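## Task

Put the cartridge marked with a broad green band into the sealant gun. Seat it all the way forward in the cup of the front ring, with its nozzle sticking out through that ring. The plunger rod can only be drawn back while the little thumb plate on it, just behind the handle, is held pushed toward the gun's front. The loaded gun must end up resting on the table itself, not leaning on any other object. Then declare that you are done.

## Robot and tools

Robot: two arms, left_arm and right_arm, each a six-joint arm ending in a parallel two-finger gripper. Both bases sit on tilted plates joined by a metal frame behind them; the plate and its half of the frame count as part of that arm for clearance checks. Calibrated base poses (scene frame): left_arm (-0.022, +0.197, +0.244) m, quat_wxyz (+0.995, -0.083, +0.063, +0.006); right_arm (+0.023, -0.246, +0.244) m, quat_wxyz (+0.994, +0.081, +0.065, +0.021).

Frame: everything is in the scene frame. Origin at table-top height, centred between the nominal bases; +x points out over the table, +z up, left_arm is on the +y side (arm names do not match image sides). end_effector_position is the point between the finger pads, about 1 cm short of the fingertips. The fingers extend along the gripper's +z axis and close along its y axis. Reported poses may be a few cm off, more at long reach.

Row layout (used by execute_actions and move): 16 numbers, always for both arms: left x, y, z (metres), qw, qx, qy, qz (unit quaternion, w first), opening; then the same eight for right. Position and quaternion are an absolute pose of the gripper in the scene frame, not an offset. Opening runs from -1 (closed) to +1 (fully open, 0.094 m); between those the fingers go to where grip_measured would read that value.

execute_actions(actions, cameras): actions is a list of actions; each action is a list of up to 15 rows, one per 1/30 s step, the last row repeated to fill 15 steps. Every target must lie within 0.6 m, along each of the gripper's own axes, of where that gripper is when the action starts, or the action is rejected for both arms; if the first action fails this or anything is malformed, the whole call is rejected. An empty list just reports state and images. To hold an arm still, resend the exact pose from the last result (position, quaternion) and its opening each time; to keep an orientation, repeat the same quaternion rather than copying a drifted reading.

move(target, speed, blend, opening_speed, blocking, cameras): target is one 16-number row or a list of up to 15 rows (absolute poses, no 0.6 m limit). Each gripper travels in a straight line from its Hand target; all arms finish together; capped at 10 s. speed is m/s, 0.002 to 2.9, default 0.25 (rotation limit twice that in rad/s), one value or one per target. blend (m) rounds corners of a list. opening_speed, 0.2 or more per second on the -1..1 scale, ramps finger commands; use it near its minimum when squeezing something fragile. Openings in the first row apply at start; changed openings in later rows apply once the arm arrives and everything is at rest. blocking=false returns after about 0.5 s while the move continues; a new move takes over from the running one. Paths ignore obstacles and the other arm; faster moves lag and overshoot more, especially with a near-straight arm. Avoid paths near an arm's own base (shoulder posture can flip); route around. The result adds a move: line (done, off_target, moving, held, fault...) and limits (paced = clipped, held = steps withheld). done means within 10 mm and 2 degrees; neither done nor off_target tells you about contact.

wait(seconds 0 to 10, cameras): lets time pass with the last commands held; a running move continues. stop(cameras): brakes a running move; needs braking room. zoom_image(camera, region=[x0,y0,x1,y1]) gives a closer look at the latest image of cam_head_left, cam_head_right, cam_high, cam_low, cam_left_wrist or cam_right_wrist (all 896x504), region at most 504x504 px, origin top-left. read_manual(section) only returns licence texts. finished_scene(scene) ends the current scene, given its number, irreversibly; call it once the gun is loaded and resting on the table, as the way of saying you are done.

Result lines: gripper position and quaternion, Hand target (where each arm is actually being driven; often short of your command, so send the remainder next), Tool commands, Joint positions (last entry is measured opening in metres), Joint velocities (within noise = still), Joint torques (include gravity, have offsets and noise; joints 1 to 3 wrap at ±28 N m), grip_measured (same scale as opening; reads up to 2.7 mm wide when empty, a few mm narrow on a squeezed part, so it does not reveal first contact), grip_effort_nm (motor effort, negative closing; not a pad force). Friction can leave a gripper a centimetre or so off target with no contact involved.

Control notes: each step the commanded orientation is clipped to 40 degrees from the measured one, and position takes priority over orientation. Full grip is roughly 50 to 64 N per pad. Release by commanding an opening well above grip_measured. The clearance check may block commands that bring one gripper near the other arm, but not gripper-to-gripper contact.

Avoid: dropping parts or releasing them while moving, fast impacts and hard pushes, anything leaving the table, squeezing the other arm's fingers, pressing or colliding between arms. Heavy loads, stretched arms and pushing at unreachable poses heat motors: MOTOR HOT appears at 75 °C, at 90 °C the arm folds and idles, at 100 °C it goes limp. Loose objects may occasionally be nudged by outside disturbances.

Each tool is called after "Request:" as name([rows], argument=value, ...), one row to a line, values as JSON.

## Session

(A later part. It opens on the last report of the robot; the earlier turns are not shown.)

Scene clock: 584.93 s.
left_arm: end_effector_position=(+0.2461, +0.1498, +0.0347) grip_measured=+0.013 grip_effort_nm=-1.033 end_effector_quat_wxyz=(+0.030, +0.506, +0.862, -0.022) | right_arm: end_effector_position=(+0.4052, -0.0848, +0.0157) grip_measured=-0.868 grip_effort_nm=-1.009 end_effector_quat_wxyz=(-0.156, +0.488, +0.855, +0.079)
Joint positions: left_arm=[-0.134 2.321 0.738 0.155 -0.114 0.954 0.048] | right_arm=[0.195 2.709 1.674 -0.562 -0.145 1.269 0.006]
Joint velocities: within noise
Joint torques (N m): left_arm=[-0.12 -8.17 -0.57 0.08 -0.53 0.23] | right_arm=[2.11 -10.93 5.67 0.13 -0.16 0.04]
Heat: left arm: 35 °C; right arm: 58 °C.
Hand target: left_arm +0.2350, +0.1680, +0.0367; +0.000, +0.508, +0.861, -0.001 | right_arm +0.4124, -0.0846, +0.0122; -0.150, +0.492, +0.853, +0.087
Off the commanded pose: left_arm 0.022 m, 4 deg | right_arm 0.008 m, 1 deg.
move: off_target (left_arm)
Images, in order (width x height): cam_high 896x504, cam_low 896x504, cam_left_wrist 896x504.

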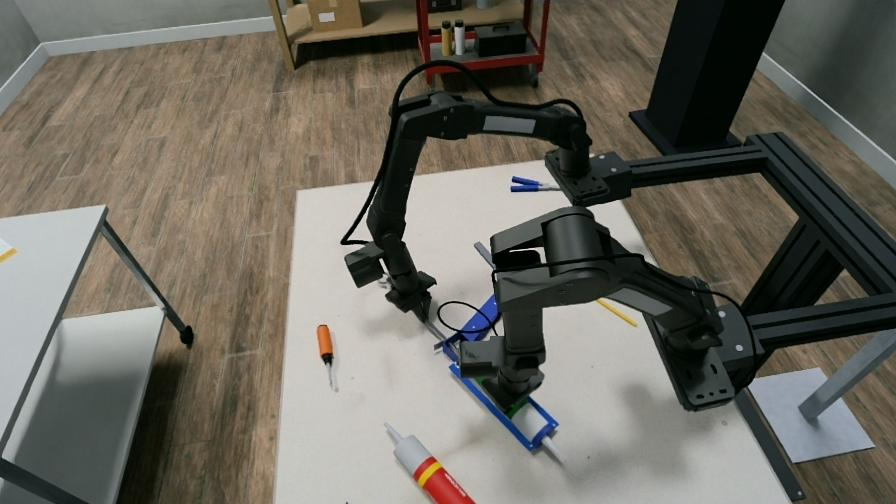

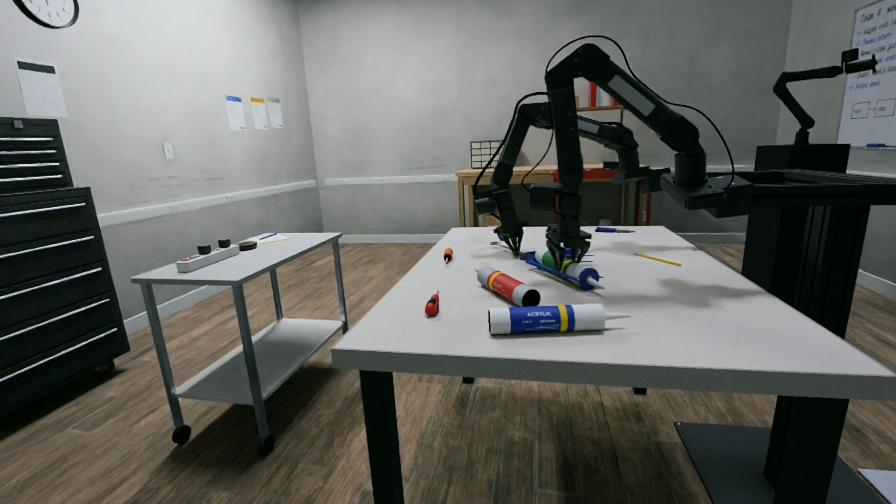

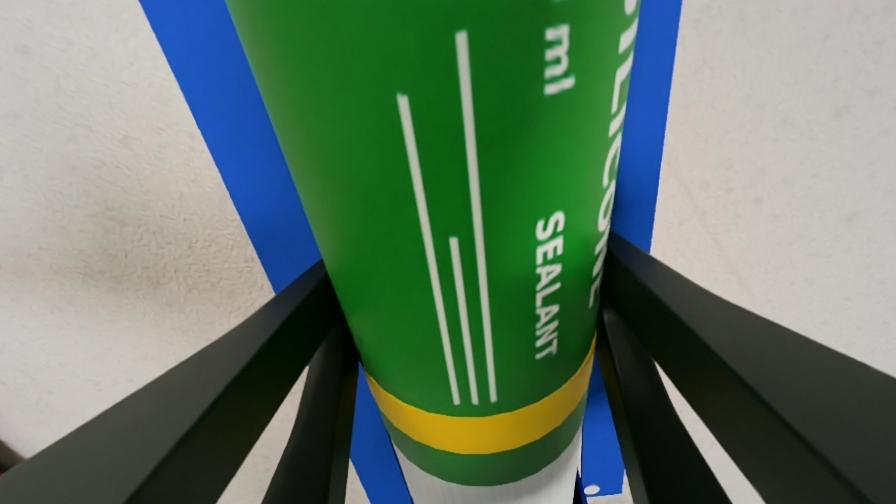

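Request:
move([
  [0.247,0.148,0.030,0,0.5075,0.8616,0,-0.12,0.4125,-0.0845,0.012,-0.1504,0.4924,0.8529,0.0868,-1],
  [0.247,0.148,0.030,0,0.5075,0.8616,0,0.25,0.4125,-0.0845,0.012,-0.1504,0.4924,0.8529,0.0868,-1],
  [0.255,0.14,0.16,0,0.5075,0.8616,0,0.5,0.4125,-0.0845,0.012,-0.1504,0.4924,0.8529,0.0868,-1],
], speed=[0.1,0.1,0.15], cameras=["cam_low","cam_high","cam_left_wrist"])

Request:
zoom_image(camera="cam_high", region=[440, 330, 580, 470])

Request:
zoom_image(camera="cam_left_wrist", region=[300, 100, 700, 504])

Scene clock: 595.80 s.
left_arm: end_effector_position=(+0.2445, +0.1442, +0.1477) grip_measured=+0.497 grip_effort_nm=0.149 end_effector_quat_wxyz=(-0.017, +0.509, +0.861, -0.006) | right_arm: end_effector_position=(+0.4057, -0.0845, +0.0157) grip_measured=-0.868 grip_effort_nm=-1.009 end_effector_quat_wxyz=(-0.156, +0.490, +0.854, +0.080)
Joint positions: left_arm=[-0.275 1.897 0.786 -0.417 -0.19 0.805 0.07] | right_arm=[0.195 2.709 1.674 -0.56 -0.147 1.273 0.006]
Joint velocities: within noise
Joint torques (N m): left_arm=[-2.99 -8.62 5.59 -0.01 -0.05 -0.12] | right_arm=[2.06 -10.89 5.71 0.12 -0.16 0]
Heat: left arm: 35 °C; right arm: 58 °C.
Hand target: left_arm +0.2547, +0.1400, +0.1596; +0.000, +0.508, +0.862, +0.000 | right_arm +0.4125, -0.0846, +0.0122; -0.150, +0.492, +0.853, +0.087
Off the commanded pose: left_arm 0.017 m, 2 deg | right_arm 0.008 m, 1 deg.
move: off_target (left_arm); target 3's new opening was sent with left_arm's hand 0.017 m and 2 deg from that target
Images, in order (width x height): cam_high 896x504, cam_low 896x504, cam_left_wrist 896x504.

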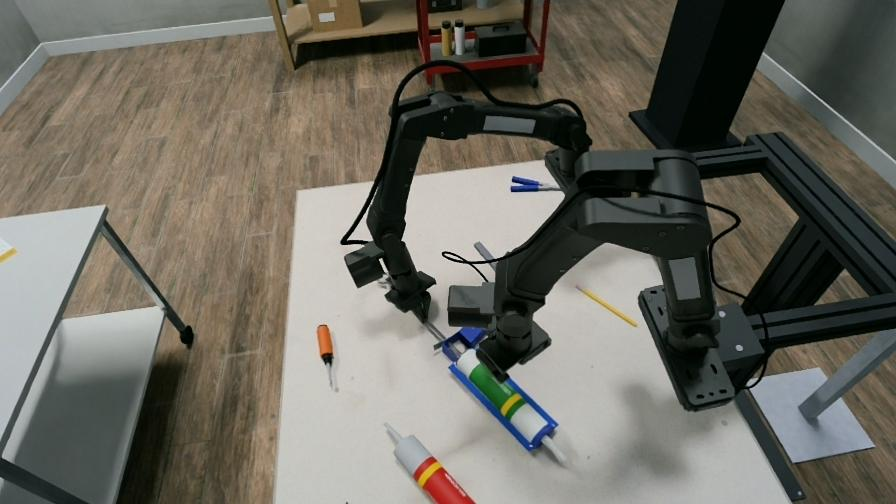

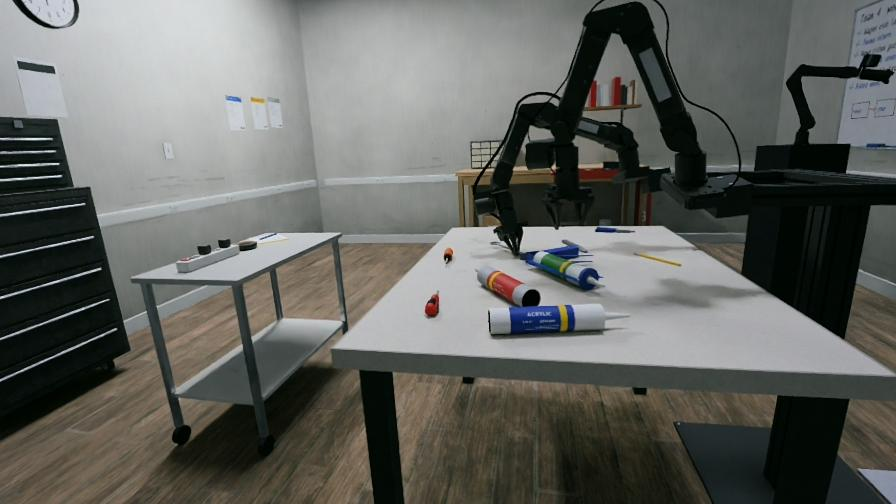

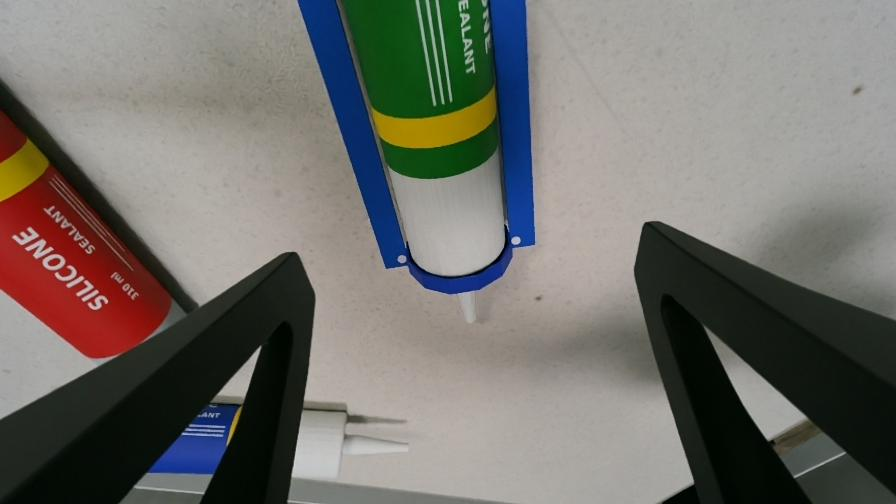

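Scaled by 3.600 from the camera's 896x504 image, which has a finer 1280x720 frame.

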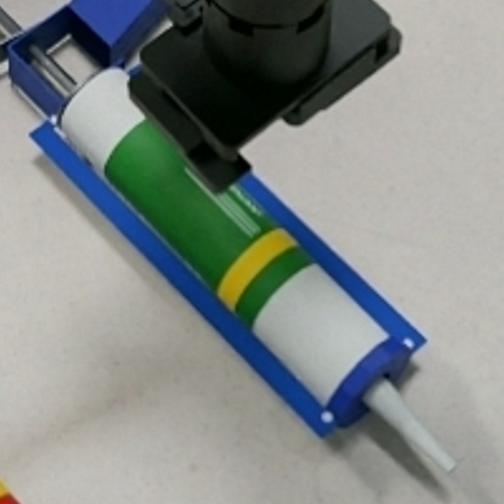

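Scaled by 1.248 from the camera's 896x504 image, which has a finer 1280x720 frame.

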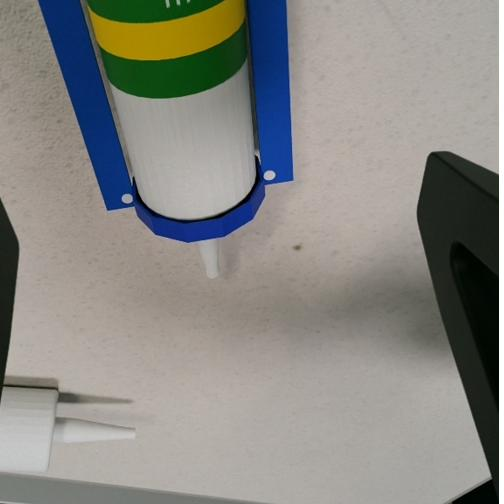

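Request:
move([
  [0.238,0.169,0.08,0,0.5225,0.8526,0,0.35,0.4125,-0.0845,0.012,-0.1504,0.4924,0.8529,0.0868,-1],
], speed=0.15, cameras=["cam_left_wrist"])

Scene clock: 613.40 s.
left_arm: end_effector_position=(+0.2412, +0.1696, +0.0853) grip_measured=+0.353 grip_effort_nm=-0.139 end_effector_quat_wxyz=(+0.001, +0.520, +0.854, +0.005) | right_arm: end_effector_position=(+0.4057, -0.0845, +0.0157) grip_measured=-0.868 grip_effort_nm=-1.004 end_effector_quat_wxyz=(-0.156, +0.490, +0.854, +0.080)
Joint positions: left_arm=[-0.147 2.089 0.694 -0.068 -0.191 0.967 0.064] | right_arm=[0.195 2.709 1.674 -0.56 -0.147 1.273 0.006]
Joint velocities: within noise
Joint torques (N m): left_arm=[-1.1 -4.82 1.72 0.43 0.06 0.17] | right_arm=[2.07 -10.95 5.61 0.11 -0.17 0.01]
Heat: left arm: 37 °C; right arm: 58 °C.
Hand target: left_arm +0.2379, +0.1690, +0.0802; +0.000, +0.523, +0.853, +0.000 | right_arm +0.4125, -0.0846, +0.0122; -0.150, +0.492, +0.853, +0.087
Off the commanded pose: left_arm 0.006 m, 1 deg | right_arm 0.008 m, 1 deg.
move: done
Images, in order (width x height): cam_left_wrist 896x504.

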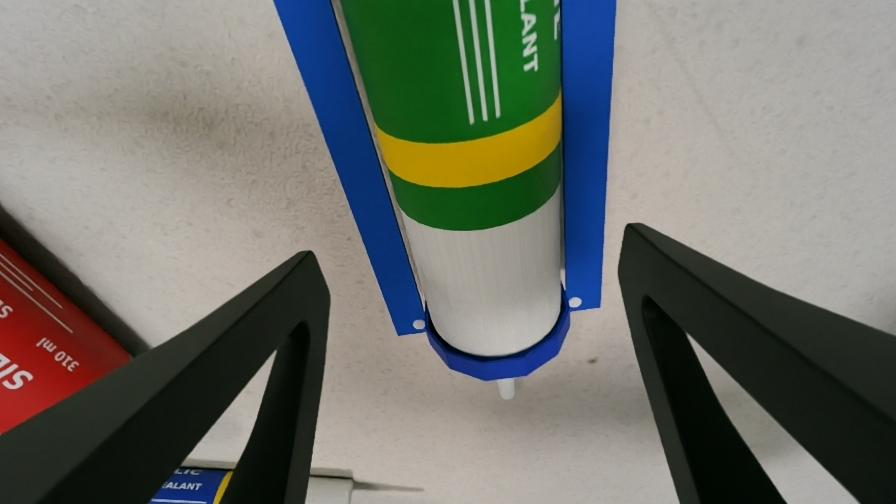

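Request:
move([
  [0.234,0.167,0.026,0,0.5225,0.8526,0,0.35,0.4125,-0.0845,0.012,-0.1504,0.4924,0.8529,0.0868,-1],
], speed=0.1, cameras=["cam_left_wrist"])

Scene clock: 618.77 s.
left_arm: end_effector_position=(+0.2303, +0.1687, +0.0345) grip_measured=+0.352 grip_effort_nm=-0.125 end_effector_quat_wxyz=(-0.010, +0.521, +0.854, +0.002) | right_arm: end_effector_position=(+0.4063, -0.0845, +0.0158) grip_measured=-0.868 grip_effort_nm=-1.004 end_effector_quat_wxyz=(-0.156, +0.490, +0.854, +0.081)
Joint positions: left_arm=[-0.123 2.314 0.718 0.117 -0.192 0.991 0.064] | right_arm=[0.195 2.71 1.675 -0.56 -0.147 1.273 0.006]
Joint velocities: within noise
Joint torques (N m): left_arm=[-0.8 -4.07 1.88 0.61 0.1 0.22] | right_arm=[2.1 -10.95 5.5 0.12 -0.16 0.02]
Heat: left arm: 36 °C; right arm: 58 °C.
Hand target: left_arm +0.2338, +0.1672, +0.0265; +0.000, +0.522, +0.853, +0.000 | right_arm +0.4125, -0.0847, +0.0122; -0.150, +0.492, +0.853, +0.087
Off the commanded pose: left_arm 0.009 m, 1 deg | right_arm 0.007 m, 1 deg.
move: done
Images, in order (width x height): cam_left_wrist 896x504.

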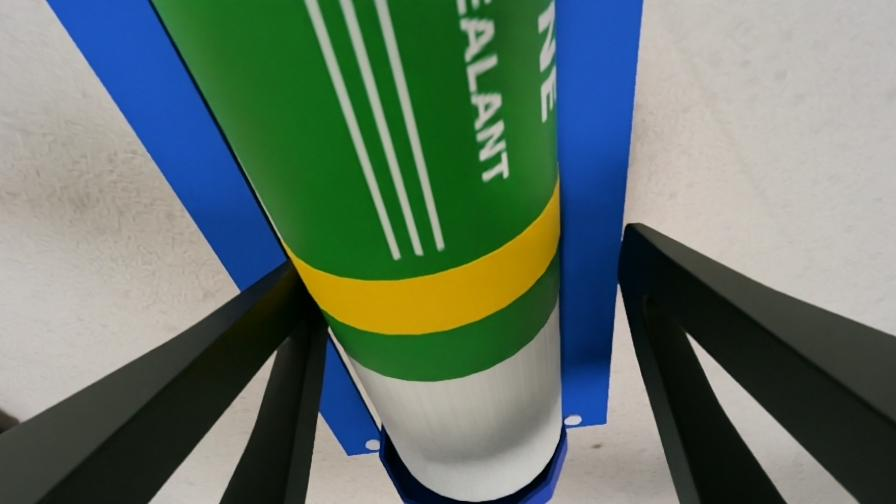

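Request:
move([
  [0.245,0.171,0.028,0,0.5225,0.8526,0,0.35,0.4125,-0.0845,0.012,-0.1504,0.4924,0.8529,0.0868,-1],
], speed=0.1, cameras=["cam_left_wrist"])

Scene clock: 621.83 s.
left_arm: end_effector_position=(+0.2322, +0.1700, +0.0347) grip_measured=+0.352 grip_effort_nm=-0.105 end_effector_quat_wxyz=(-0.015, +0.522, +0.853, -0.006) | right_arm: end_effector_position=(+0.4063, -0.0845, +0.0158) grip_measured=-0.868 grip_effort_nm=-0.999 end_effector_quat_wxyz=(-0.156, +0.491, +0.854, +0.081)
Joint positions: left_arm=[-0.111 2.314 0.741 0.079 -0.181 1.003 0.064] | right_arm=[0.195 2.71 1.675 -0.56 -0.147 1.274 0.006]
Joint velocities: within noise
Joint torques (N m): left_arm=[-0.36 -4.77 3.48 0.55 0.03 0.25] | right_arm=[2.1 -11.03 5.5 0.12 -0.16 -0.03]
Heat: left arm: 36 °C; right arm: 57 °C.
Hand target: left_arm +0.2447, +0.1712, +0.0288; +0.000, +0.523, +0.853, +0.000 | right_arm +0.4125, -0.0847, +0.0122; -0.150, +0.492, +0.853, +0.087
Off the commanded pose: left_arm 0.014 m, 2 deg | right_arm 0.007 m, 1 deg.
move: off_target (left_arm)
Images, in order (width x height): cam_left_wrist 896x504.

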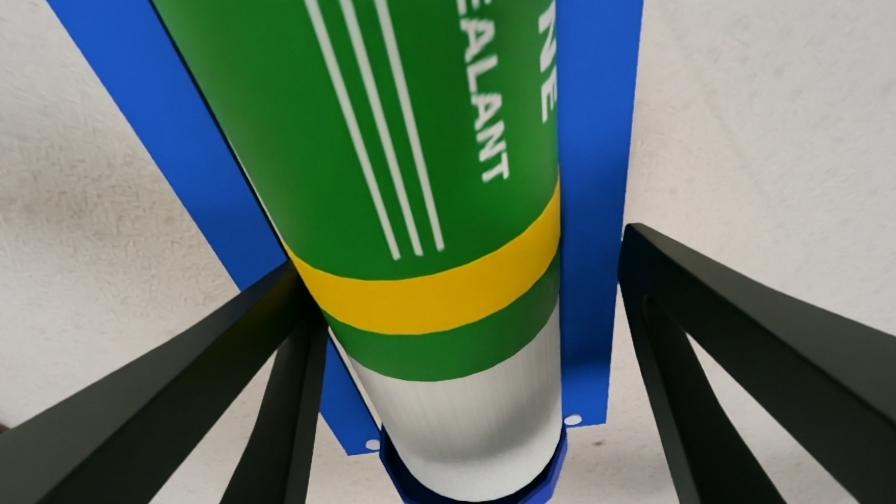

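Request:
move([
  [0.242,0.172,0.050,0,0.5225,0.8526,0,0.35,0.4125,-0.0845,0.012,-0.1504,0.4924,0.8529,0.0868,-1],
  [0.240,0.172,0.034,0,0.5225,0.8526,0,0.35,0.4125,-0.0845,0.012,-0.1504,0.4924,0.8529,0.0868,-1],
], speed=0.1, cameras=["cam_left_wrist"])

Scene clock: 625.33 s.
left_arm: end_effector_position=(+0.2315, +0.1702, +0.0377) grip_measured=+0.352 grip_effort_nm=-0.110 end_effector_quat_wxyz=(-0.014, +0.524, +0.852, -0.008) | right_arm: end_effector_position=(+0.4062, -0.0845, +0.0156) grip_measured=-0.868 grip_effort_nm=-1.004 end_effector_quat_wxyz=(-0.156, +0.491, +0.853, +0.081)
Joint positions: left_arm=[-0.109 2.3 0.734 0.071 -0.175 1.009 0.064] | right_arm=[0.195 2.71 1.675 -0.56 -0.147 1.274 0.006]
Joint velocities: within noise
Joint torques (N m): left_arm=[-0.79 -5.71 1.46 0.6 -0.01 0.15] | right_arm=[2.14 -10.95 5.52 0.13 -0.15 -0.02]
Heat: left arm: 35 °C; right arm: 57 °C.
Hand target: left_arm +0.2399, +0.1721, +0.0344; +0.000, +0.522, +0.853, +0.000 | right_arm +0.4125, -0.0847, +0.0122; -0.150, +0.493, +0.853, +0.087
Off the commanded pose: left_arm 0.009 m, 2 deg | right_arm 0.007 m, 1 deg.
move: done
Images, in order (width x height): cam_left_wrist 896x504.

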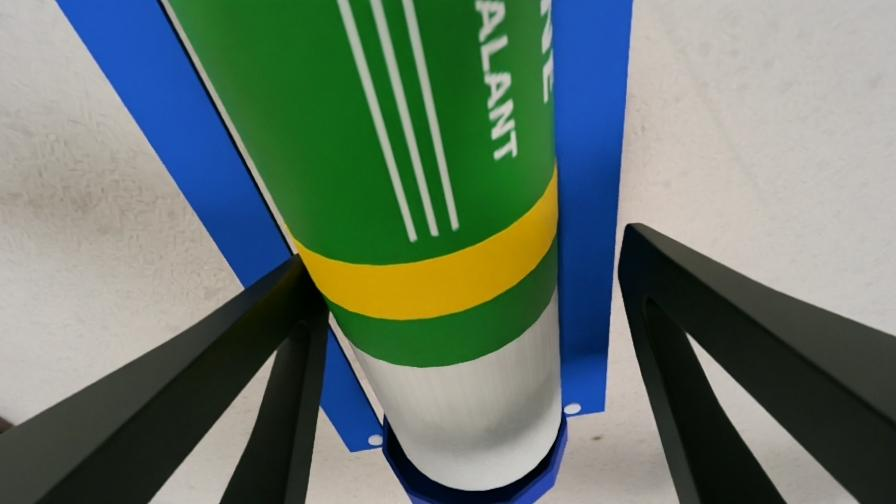

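Request:
move([
  [0.252,0.176,0.044,0,0.5225,0.8526,0,0.35,0.4125,-0.0845,0.012,-0.1504,0.4924,0.8529,0.0868,-1],
], speed=0.1, cameras=["cam_left_wrist"])

Scene clock: 628.20 s.
left_arm: end_effector_position=(+0.2318, +0.1708, +0.0382) grip_measured=+0.352 grip_effort_nm=-0.120 end_effector_quat_wxyz=(-0.020, +0.526, +0.850, -0.017) | right_arm: end_effector_position=(+0.4062, -0.0845, +0.0156) grip_measured=-0.868 grip_effort_nm=-1.004 end_effector_quat_wxyz=(-0.156, +0.491, +0.853, +0.081)
Joint positions: left_arm=[-0.1 2.3 0.753 0.035 -0.165 1.021 0.064] | right_arm=[0.195 2.71 1.675 -0.56 -0.147 1.274 0.006]
Joint velocities: within noise
Joint torques (N m): left_arm=[-0.58 -8.69 2.96 0.24 -0.13 0.14] | right_arm=[2.13 -11 5.45 0.12 -0.15 -0.03]
Heat: left arm: 35 °C; right arm: 57 °C.
Hand target: left_arm +0.2517, +0.1761, +0.0443; +0.000, +0.522, +0.853, +0.000 | right_arm +0.4125, -0.0847, +0.0122; -0.150, +0.493, +0.853, +0.087
Off the commanded pose: left_arm 0.022 m, 3 deg | right_arm 0.007 m, 1 deg.
move: off_target (left_arm)
Images, in order (width x height): cam_left_wrist 896x504.

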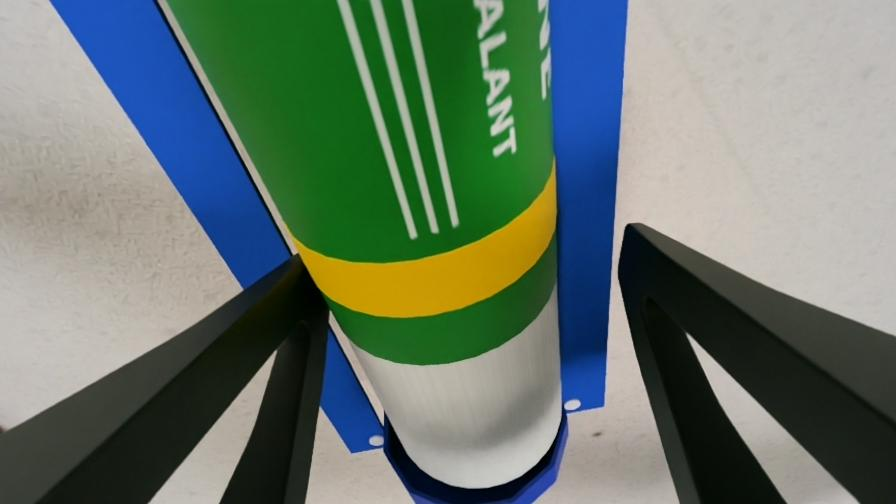

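Request:
move([
  [0.238,0.172,0.075,0,0.5225,0.8526,0,0.35,0.4125,-0.0845,0.012,-0.1504,0.4924,0.8529,0.0868,-1],
  [0.242,0.170,0.060,0,0.5225,0.8526,0,0.45,0.4125,-0.0845,0.012,-0.1504,0.4924,0.8529,0.0868,-1],
], speed=0.1, cameras=["cam_left_wrist"])

Scene clock: 631.47 s.
left_arm: end_effector_position=(+0.2415, +0.1738, +0.0638) grip_measured=+0.447 grip_effort_nm=0.144 end_effector_quat_wxyz=(+0.002, +0.522, +0.853, +0.000) | right_arm: end_effector_position=(+0.4062, -0.0845, +0.0156) grip_measured=-0.868 grip_effort_nm=-1.004 end_effector_quat_wxyz=(-0.156, +0.491, +0.853, +0.081)
Joint positions: left_arm=[-0.109 2.179 0.707 0.015 -0.176 1.01 0.068] | right_arm=[0.195 2.71 1.675 -0.56 -0.147 1.274 0.006]
Joint velocities: within noise
Joint torques (N m): left_arm=[-2.74 -4.89 2.89 0.28 -0.05 -0.11] | right_arm=[2.06 -11.08 5.48 0.13 -0.15 -0.01]
Heat: left arm: 36 °C; right arm: 56 °C.
Hand target: left_arm +0.2419, +0.1700, +0.0601; +0.000, +0.523, +0.853, +0.000 | right_arm +0.4125, -0.0847, +0.0122; -0.150, +0.493, +0.853, +0.087
Off the commanded pose: left_arm 0.005 m, 0 deg | right_arm 0.007 m, 1 deg.
move: done
Images, in order (width x height): cam_left_wrist 896x504.

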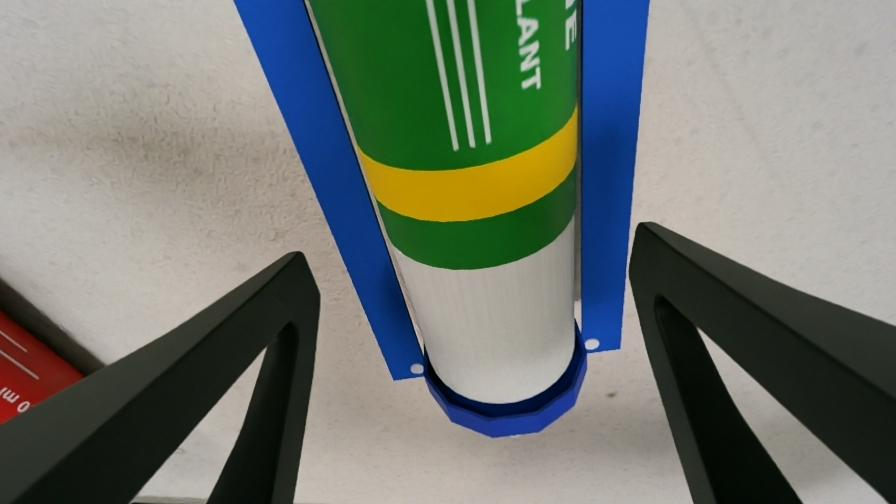

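Request:
move([
  [0.243,0.170,0.029,0,0.5225,0.8526,0,0.45,0.4125,-0.0845,0.012,-0.1504,0.4924,0.8529,0.0868,-1],
], speed=0.1, cameras=["cam_left_wrist"])

Scene clock: 634.87 s.
left_arm: end_effector_position=(+0.2357, +0.1701, +0.0374) grip_measured=+0.447 grip_effort_nm=0.144 end_effector_quat_wxyz=(-0.011, +0.524, +0.852, -0.005) | right_arm: end_effector_position=(+0.4065, -0.0844, +0.0157) grip_measured=-0.868 grip_effort_nm=-1.004 end_effector_quat_wxyz=(-0.156, +0.491, +0.853, +0.081)
Joint positions: left_arm=[-0.109 2.302 0.743 0.074 -0.179 1.01 0.068] | right_arm=[0.195 2.71 1.676 -0.56 -0.147 1.274 0.006]
Joint velocities: within noise
Joint torques (N m): left_arm=[-0.9 -4.18 2.52 0.6 0.01 0.13] | right_arm=[2.13 -11.02 5.48 0.1 -0.13 -0.03]
Heat: left arm: 35 °C; right arm: 56 °C.
Hand target: left_arm +0.2428, +0.1701, +0.0297; +0.000, +0.522, +0.853, +0.000 | right_arm +0.4124, -0.0846, +0.0122; -0.150, +0.492, +0.853, +0.087
Off the commanded pose: left_arm 0.011 m, 1 deg | right_arm 0.007 m, 1 deg.
move: off_target (left_arm)
Images, in order (width x height): cam_left_wrist 896x504.

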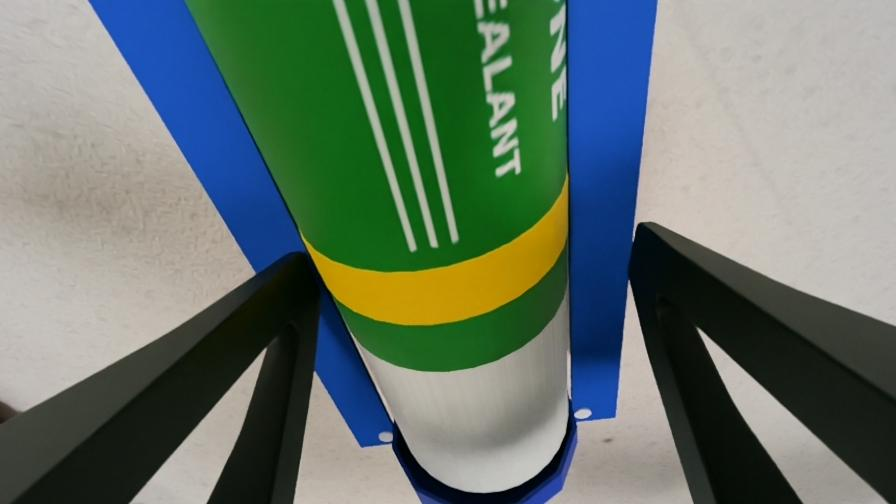

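Request:
move([
  [0.252,0.174,0.055,0,0.5225,0.8526,0,0.45,0.4125,-0.0845,0.012,-0.1504,0.4924,0.8529,0.0868,-1],
  [0.250,0.173,0.031,0,0.5225,0.8526,0,0.45,0.4125,-0.0845,0.012,-0.1504,0.4924,0.8529,0.0868,-1],
], speed=0.1, cameras=["cam_left_wrist"])

Scene clock: 638.53 s.
left_arm: end_effector_position=(+0.2475, +0.1727, +0.0361) grip_measured=+0.447 grip_effort_nm=0.149 end_effector_quat_wxyz=(-0.004, +0.521, +0.854, +0.000) | right_arm: end_effector_position=(+0.4065, -0.0844, +0.0157) grip_measured=-0.868 grip_effort_nm=-1.004 end_effector_quat_wxyz=(-0.156, +0.491, +0.853, +0.081)
Joint positions: left_arm=[-0.096 2.31 0.773 0.071 -0.179 1.019 0.068] | right_arm=[0.195 2.71 1.676 -0.56 -0.147 1.274 0.006]
Joint velocities: within noise
Joint torques (N m): left_arm=[-1.06 -5.22 2.3 0.42 0.01 0.17] | right_arm=[2.14 -11.04 5.48 0.12 -0.16 0]
Heat: left arm: 35 °C; right arm: 56 °C.
Hand target: left_arm +0.2499, +0.1730, +0.0312; +0.000, +0.523, +0.853, +0.000 | right_arm +0.4124, -0.0846, +0.0122; -0.150, +0.492, +0.853, +0.087
Off the commanded pose: left_arm 0.006 m, 0 deg | right_arm 0.007 m, 1 deg.
move: done
Images, in order (width x height): cam_left_wrist 896x504.

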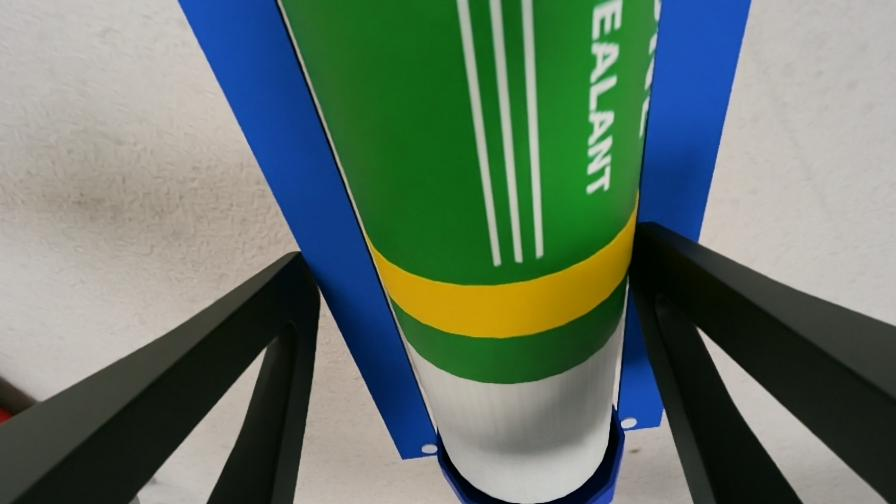

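Request:
move([
  [0.238,0.169,0.033,0,0.5225,0.8526,0,0.45,0.4125,-0.0845,0.012,-0.1504,0.4924,0.8529,0.0868,-1],
], speed=0.1, cameras=["cam_left_wrist"])

Scene clock: 641.37 s.
left_arm: end_effector_position=(+0.2446, +0.1728, +0.0352) grip_measured=+0.447 grip_effort_nm=0.139 end_effector_quat_wxyz=(+0.002, +0.520, +0.854, +0.003) | right_arm: end_effector_position=(+0.4065, -0.0844, +0.0157) grip_measured=-0.868 grip_effort_nm=-1.009 end_effector_quat_wxyz=(-0.156, +0.491, +0.854, +0.081)
Joint positions: left_arm=[-0.096 2.31 0.749 0.109 -0.179 1.02 0.068] | right_arm=[0.195 2.71 1.676 -0.56 -0.147 1.274 0.006]
Joint velocities: within noise
Joint torques (N m): left_arm=[-2.73 -6.12 -0.1 0.42 0.02 -0.06] | right_arm=[2.14 -11.02 5.48 0.11 -0.15 -0.02]
Heat: left arm: 35 °C; right arm: 56 °C.
Hand target: left_arm +0.2380, +0.1692, +0.0331; +0.000, +0.523, +0.853, +0.000 | right_arm +0.4124, -0.0846, +0.0122; -0.150, +0.492, +0.853, +0.087
Off the commanded pose: left_arm 0.008 m, 1 deg | right_arm 0.007 m, 1 deg.
move: done
Images, in order (width x height): cam_left_wrist 896x504.

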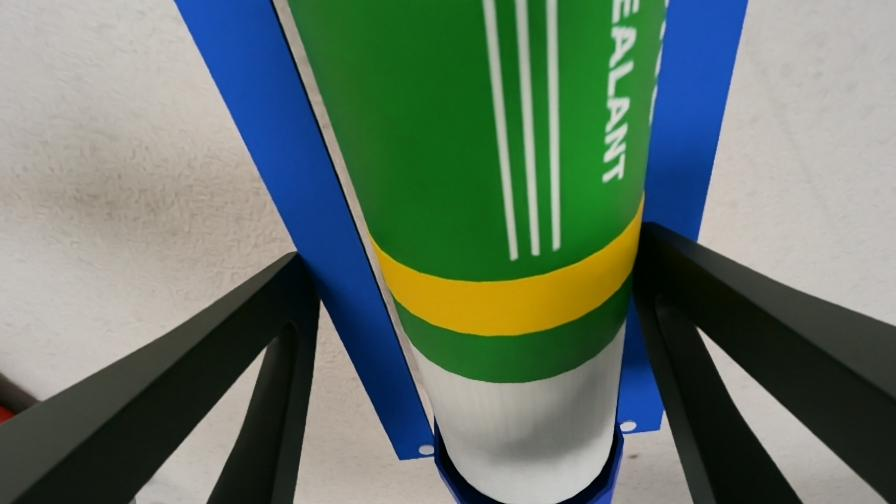

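Request:
move([
  [0.244,0.172,0.033,0,0.5225,0.8526,0,-0.12,0.4125,-0.0845,0.012,-0.1504,0.4924,0.8529,0.0868,-1],
], opening_speed=0.6, cameras=["cam_left_wrist"])

Scene clock: 644.70 s.
left_arm: end_effector_position=(+0.2458, +0.1728, +0.0352) grip_measured=+0.287 grip_effort_nm=-1.033 end_effector_quat_wxyz=(+0.004, +0.519, +0.855, +0.004) | right_arm: end_effector_position=(+0.4065, -0.0844, +0.0157) grip_measured=-0.868 grip_effort_nm=-1.004 end_effector_quat_wxyz=(-0.156, +0.490, +0.854, +0.081)
Joint positions: left_arm=[-0.096 2.31 0.749 0.114 -0.18 1.018 0.06] | right_arm=[0.195 2.71 1.676 -0.56 -0.147 1.272 0.006]
Joint velocities: within noise
Joint torques (N m): left_arm=[-1.8 -6.15 1.94 0.18 0.03 0.1] | right_arm=[2.09 -11.03 5.45 0.13 -0.16 0]
Heat: left arm: 34 °C; right arm: 55 °C.
Hand target: left_arm +0.2440, +0.1720, +0.0330; +0.000, +0.522, +0.853, +0.000 | right_arm +0.4124, -0.0846, +0.0122; -0.150, +0.492, +0.853, +0.087
Off the commanded pose: left_arm 0.003 m, 1 deg | right_arm 0.007 m, 1 deg.
move: done
Images, in order (width x height): cam_left_wrist 896x504.

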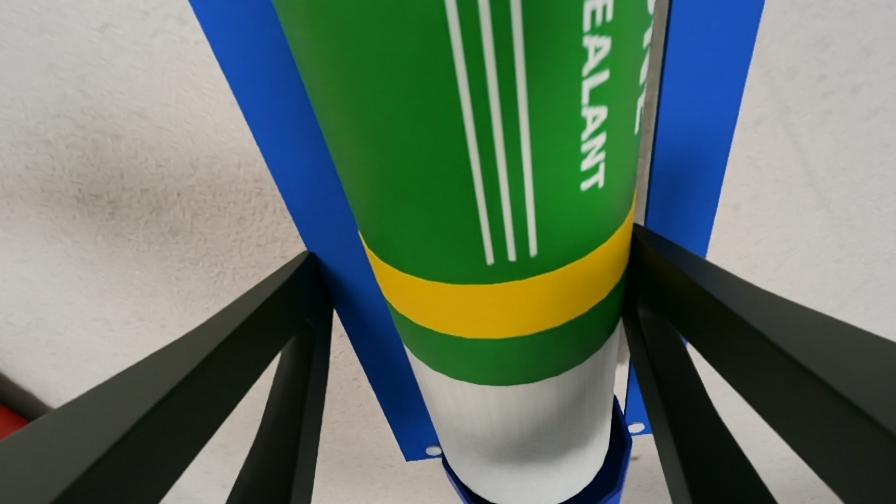

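Request:
move([
  [0.244,0.172,0.033,0,0.5225,0.8526,0,0.45,0.4125,-0.0845,0.012,-0.1504,0.4924,0.8529,0.0868,-1],
  [0.250,0.173,0.060,0,0.5225,0.8526,0,0.45,0.4125,-0.0845,0.012,-0.1504,0.4924,0.8529,0.0868,-1],
  [0.247,0.172,0.036,0,0.5225,0.8526,0,0.45,0.4125,-0.0845,0.012,-0.1504,0.4924,0.8529,0.0868,-1],
], speed=0.1, cameras=["cam_left_wrist"])

Scene clock: 649.97 s.
left_arm: end_effector_position=(+0.2437, +0.1740, +0.0405) grip_measured=+0.447 grip_effort_nm=0.149 end_effector_quat_wxyz=(-0.005, +0.520, +0.854, +0.000) | right_arm: end_effector_position=(+0.4065, -0.0844, +0.0157) grip_measured=-0.868 grip_effort_nm=-1.009 end_effector_quat_wxyz=(-0.156, +0.489, +0.854, +0.081)
Joint positions: left_arm=[-0.096 2.288 0.754 0.065 -0.18 1.018 0.068] | right_arm=[0.195 2.71 1.676 -0.56 -0.147 1.271 0.006]
Joint velocities: within noise
Joint torques (N m): left_arm=[-1.73 -5.42 2.21 0.42 0.03 0.09] | right_arm=[2.11 -10.97 5.35 0.12 -0.13 0.02]
Heat: left arm: 34 °C; right arm: 55 °C.
Hand target: left_arm +0.2470, +0.1720, +0.0362; +0.000, +0.522, +0.853, +0.000 | right_arm +0.4124, -0.0846, +0.0122; -0.150, +0.492, +0.853, +0.087
Off the commanded pose: left_arm 0.006 m, 1 deg | right_arm 0.007 m, 1 deg.
move: done
Images, in order (width x height): cam_left_wrist 896x504.

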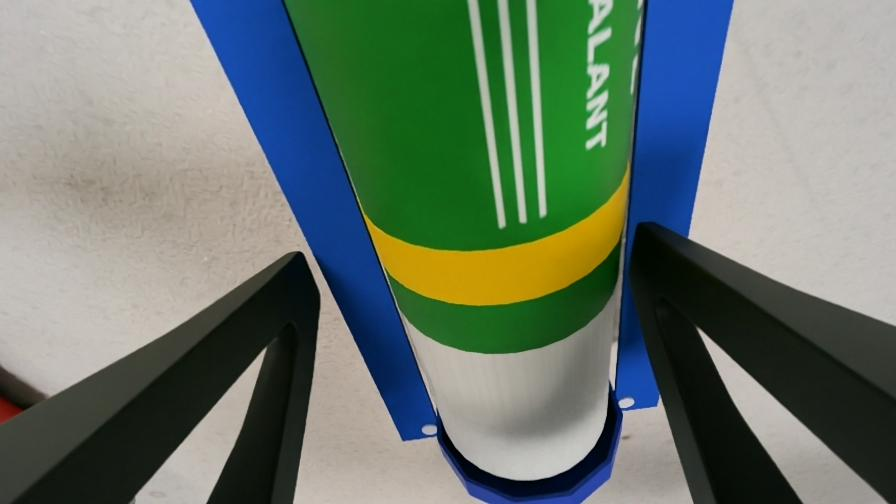

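Request:
move([
  [0.243,0.171,0.060,0,0.5225,0.8526,0,0.45,0.4125,-0.0845,0.012,-0.1504,0.4924,0.8529,0.0868,-1],
  [0.243,0.171,0.036,0,0.5225,0.8526,0,0.45,0.4125,-0.0845,0.012,-0.1504,0.4924,0.8529,0.0868,-1],
  [0.243,0.171,0.036,0,0.5225,0.8526,0,-0.12,0.4125,-0.0845,0.012,-0.1504,0.4924,0.8529,0.0868,-1],
], speed=0.1, cameras=["cam_left_wrist"])

Scene clock: 654.87 s.
left_arm: end_effector_position=(+0.2393, +0.1734, +0.0405) grip_measured=-0.061 grip_effort_nm=-1.028 end_effector_quat_wxyz=(-0.006, +0.521, +0.854, -0.001) | right_arm: end_effector_position=(+0.4065, -0.0844, +0.0157) grip_measured=-0.868 grip_effort_nm=-1.004 end_effector_quat_wxyz=(-0.156, +0.489, +0.854, +0.081)
Joint positions: left_arm=[-0.099 2.285 0.738 0.077 -0.179 1.015 0.044] | right_arm=[0.195 2.71 1.676 -0.56 -0.147 1.271 0.006]
Joint velocities: within noise
Joint torques (N m): left_arm=[-1.98 -5.27 2.28 0.42 0.01 0.07] | right_arm=[1.99 -11.04 5.45 0.12 -0.17 0.01]
Heat: left arm: 34 °C; right arm: 55 °C.
Hand target: left_arm +0.2429, +0.1710, +0.0362; +0.000, +0.523, +0.853, +0.000 | right_arm +0.4124, -0.0846, +0.0122; -0.150, +0.492, +0.853, +0.087
Off the commanded pose: left_arm 0.006 m, 1 deg | right_arm 0.007 m, 1 deg.
move: done
Images, in order (width x height): cam_left_wrist 896x504.

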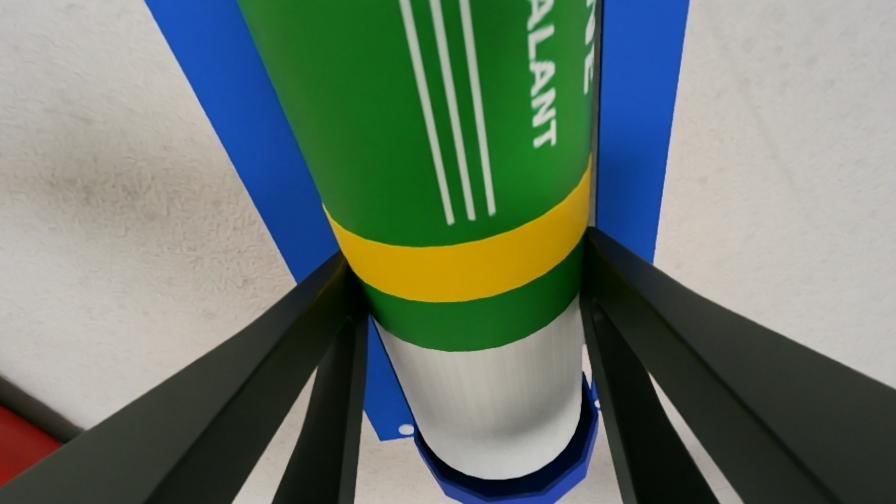

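Request:
move([
  [0.240,0.170,0.049,0,0.5225,0.8526,0,-0.12,0.4125,-0.0845,0.012,-0.1504,0.4924,0.8529,0.0868,-1],
], speed=0.05, cameras=["cam_left_wrist","cam_low"])

Request:
zoom_image(camera="cam_low", region=[515, 225, 615, 300])

Scene clock: 659.23 s.
left_arm: end_effector_position=(+0.2379, +0.1734, +0.0405) grip_measured=-0.061 grip_effort_nm=-1.028 end_effector_quat_wxyz=(-0.007, +0.521, +0.854, -0.002) | right_arm: end_effector_position=(+0.4066, -0.0844, +0.0157) grip_measured=-0.868 grip_effort_nm=-1.009 end_effector_quat_wxyz=(-0.155, +0.489, +0.854, +0.081)
Joint positions: left_arm=[-0.099 2.285 0.735 0.077 -0.179 1.015 0.044] | right_arm=[0.195 2.71 1.676 -0.56 -0.147 1.271 0.006]
Joint velocities: within noise
Joint torques (N m): left_arm=[-3.06 -9.48 0.14 0.13 0.03 -0.06] | right_arm=[2.06 -11.04 5.48 0.12 -0.16 0.01]
Heat: left arm: 34 °C; right arm: 55 °C.
Hand target: left_arm +0.2399, +0.1700, +0.0486; +0.000, +0.523, +0.853, +0.000 | right_arm +0.4125, -0.0846, +0.0122; -0.150, +0.492, +0.853, +0.087
Off the commanded pose: left_arm 0.009 m, 1 deg | right_arm 0.007 m, 1 deg.
move: done
Images, in order (width x height): cam_low 896x504, cam_left_wrist 896x504.

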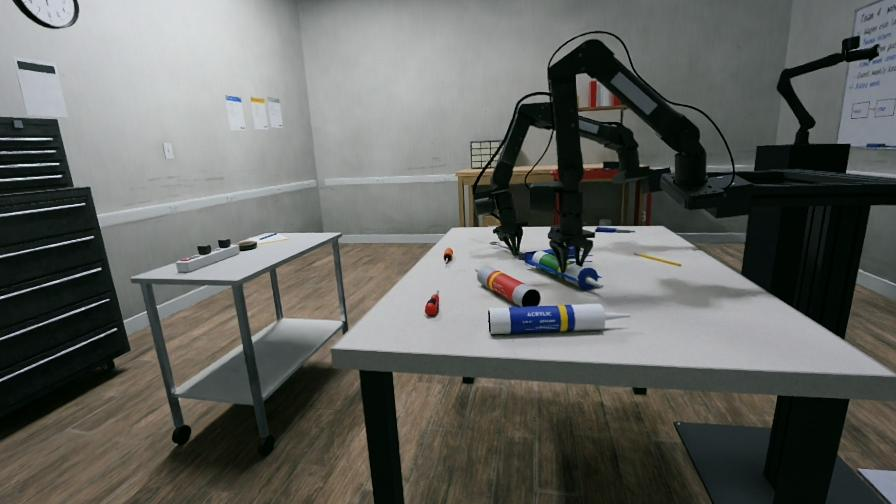

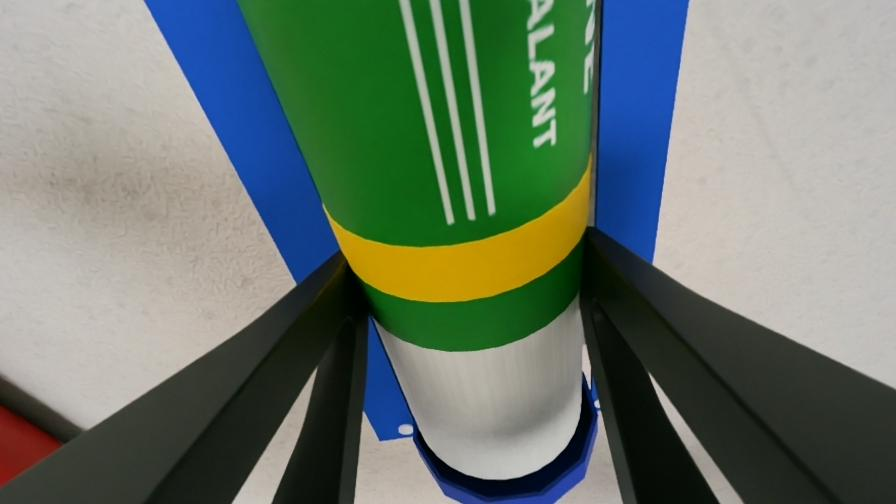

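Scaled by 5.040 from the camera's 896x504 image, which has a finer 1280x720 frame.

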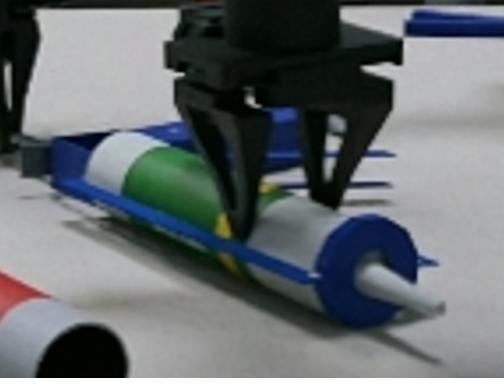

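Raise a bit more, then push forward with wiggles.

Request:
move([
  [0.238,0.169,0.055,0,0.5225,0.8526,0,-0.12,0.4125,-0.0845,0.012,-0.1504,0.4924,0.8529,0.0868,-1],
], speed=0.05, cameras=["cam_left_wrist","cam_low"])

Request:
zoom_image(camera="cam_low", region=[515, 225, 615, 300])

Scene clock: 663.20 s.
left_arm: end_effector_position=(+0.2340, +0.1729, +0.0430) grip_measured=-0.061 grip_effort_nm=-1.028 end_effector_quat_wxyz=(-0.008, +0.520, +0.854, -0.002) | right_arm: end_effector_position=(+0.4065, -0.0843, +0.0158) grip_measured=-0.868 grip_effort_nm=-1.004 end_effector_quat_wxyz=(-0.156, +0.489, +0.854, +0.081)
Joint positions: left_arm=[-0.104 2.273 0.718 0.078 -0.18 1.006 0.044] | right_arm=[0.195 2.71 1.676 -0.56 -0.148 1.271 0.006]
Joint velocities: within noise
Joint torques (N m): left_arm=[-3.34 -10.51 0.24 0.02 0 -0.09] | right_arm=[2.13 -11.07 5.42 0.12 -0.14 0.03]
Heat: left arm: 35 °C; right arm: 55 °C.
Hand target: left_arm +0.2379, +0.1691, +0.0542; +0.000, +0.522, +0.853, +0.000 | right_arm +0.4124, -0.0846, +0.0122; -0.150, +0.492, +0.853, +0.087
Off the commanded pose: left_arm 0.013 m, 1 deg | right_arm 0.007 m, 1 deg.
move: off_target (left_arm)
Images, in order (width x height): cam_low 896x504, cam_left_wrist 896x504.

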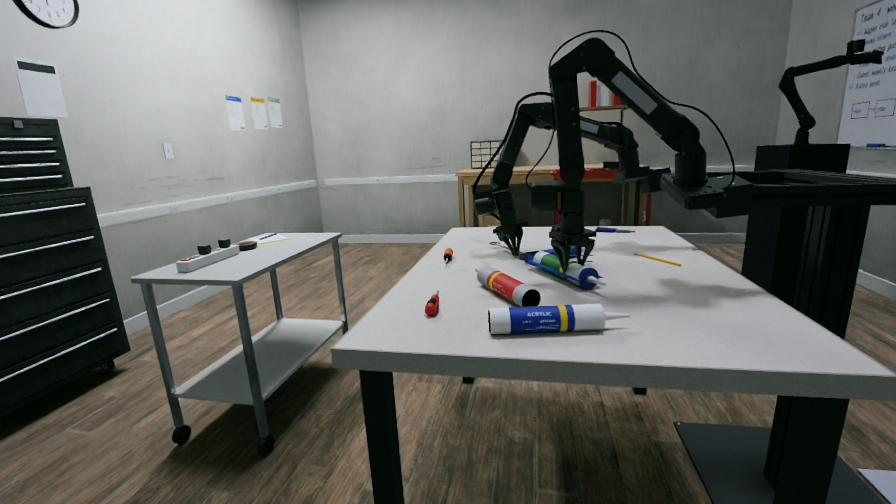

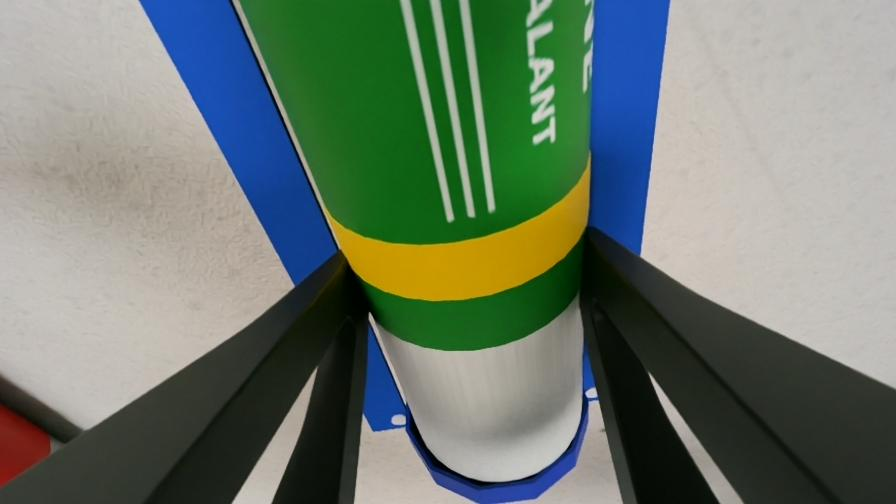

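Scaled by 5.040 from the camera's 896x504 image, which has a finer 1280x720 frame.

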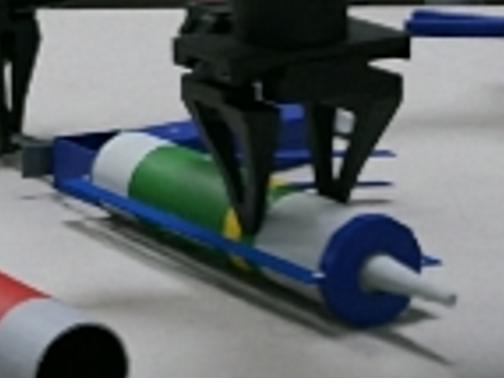

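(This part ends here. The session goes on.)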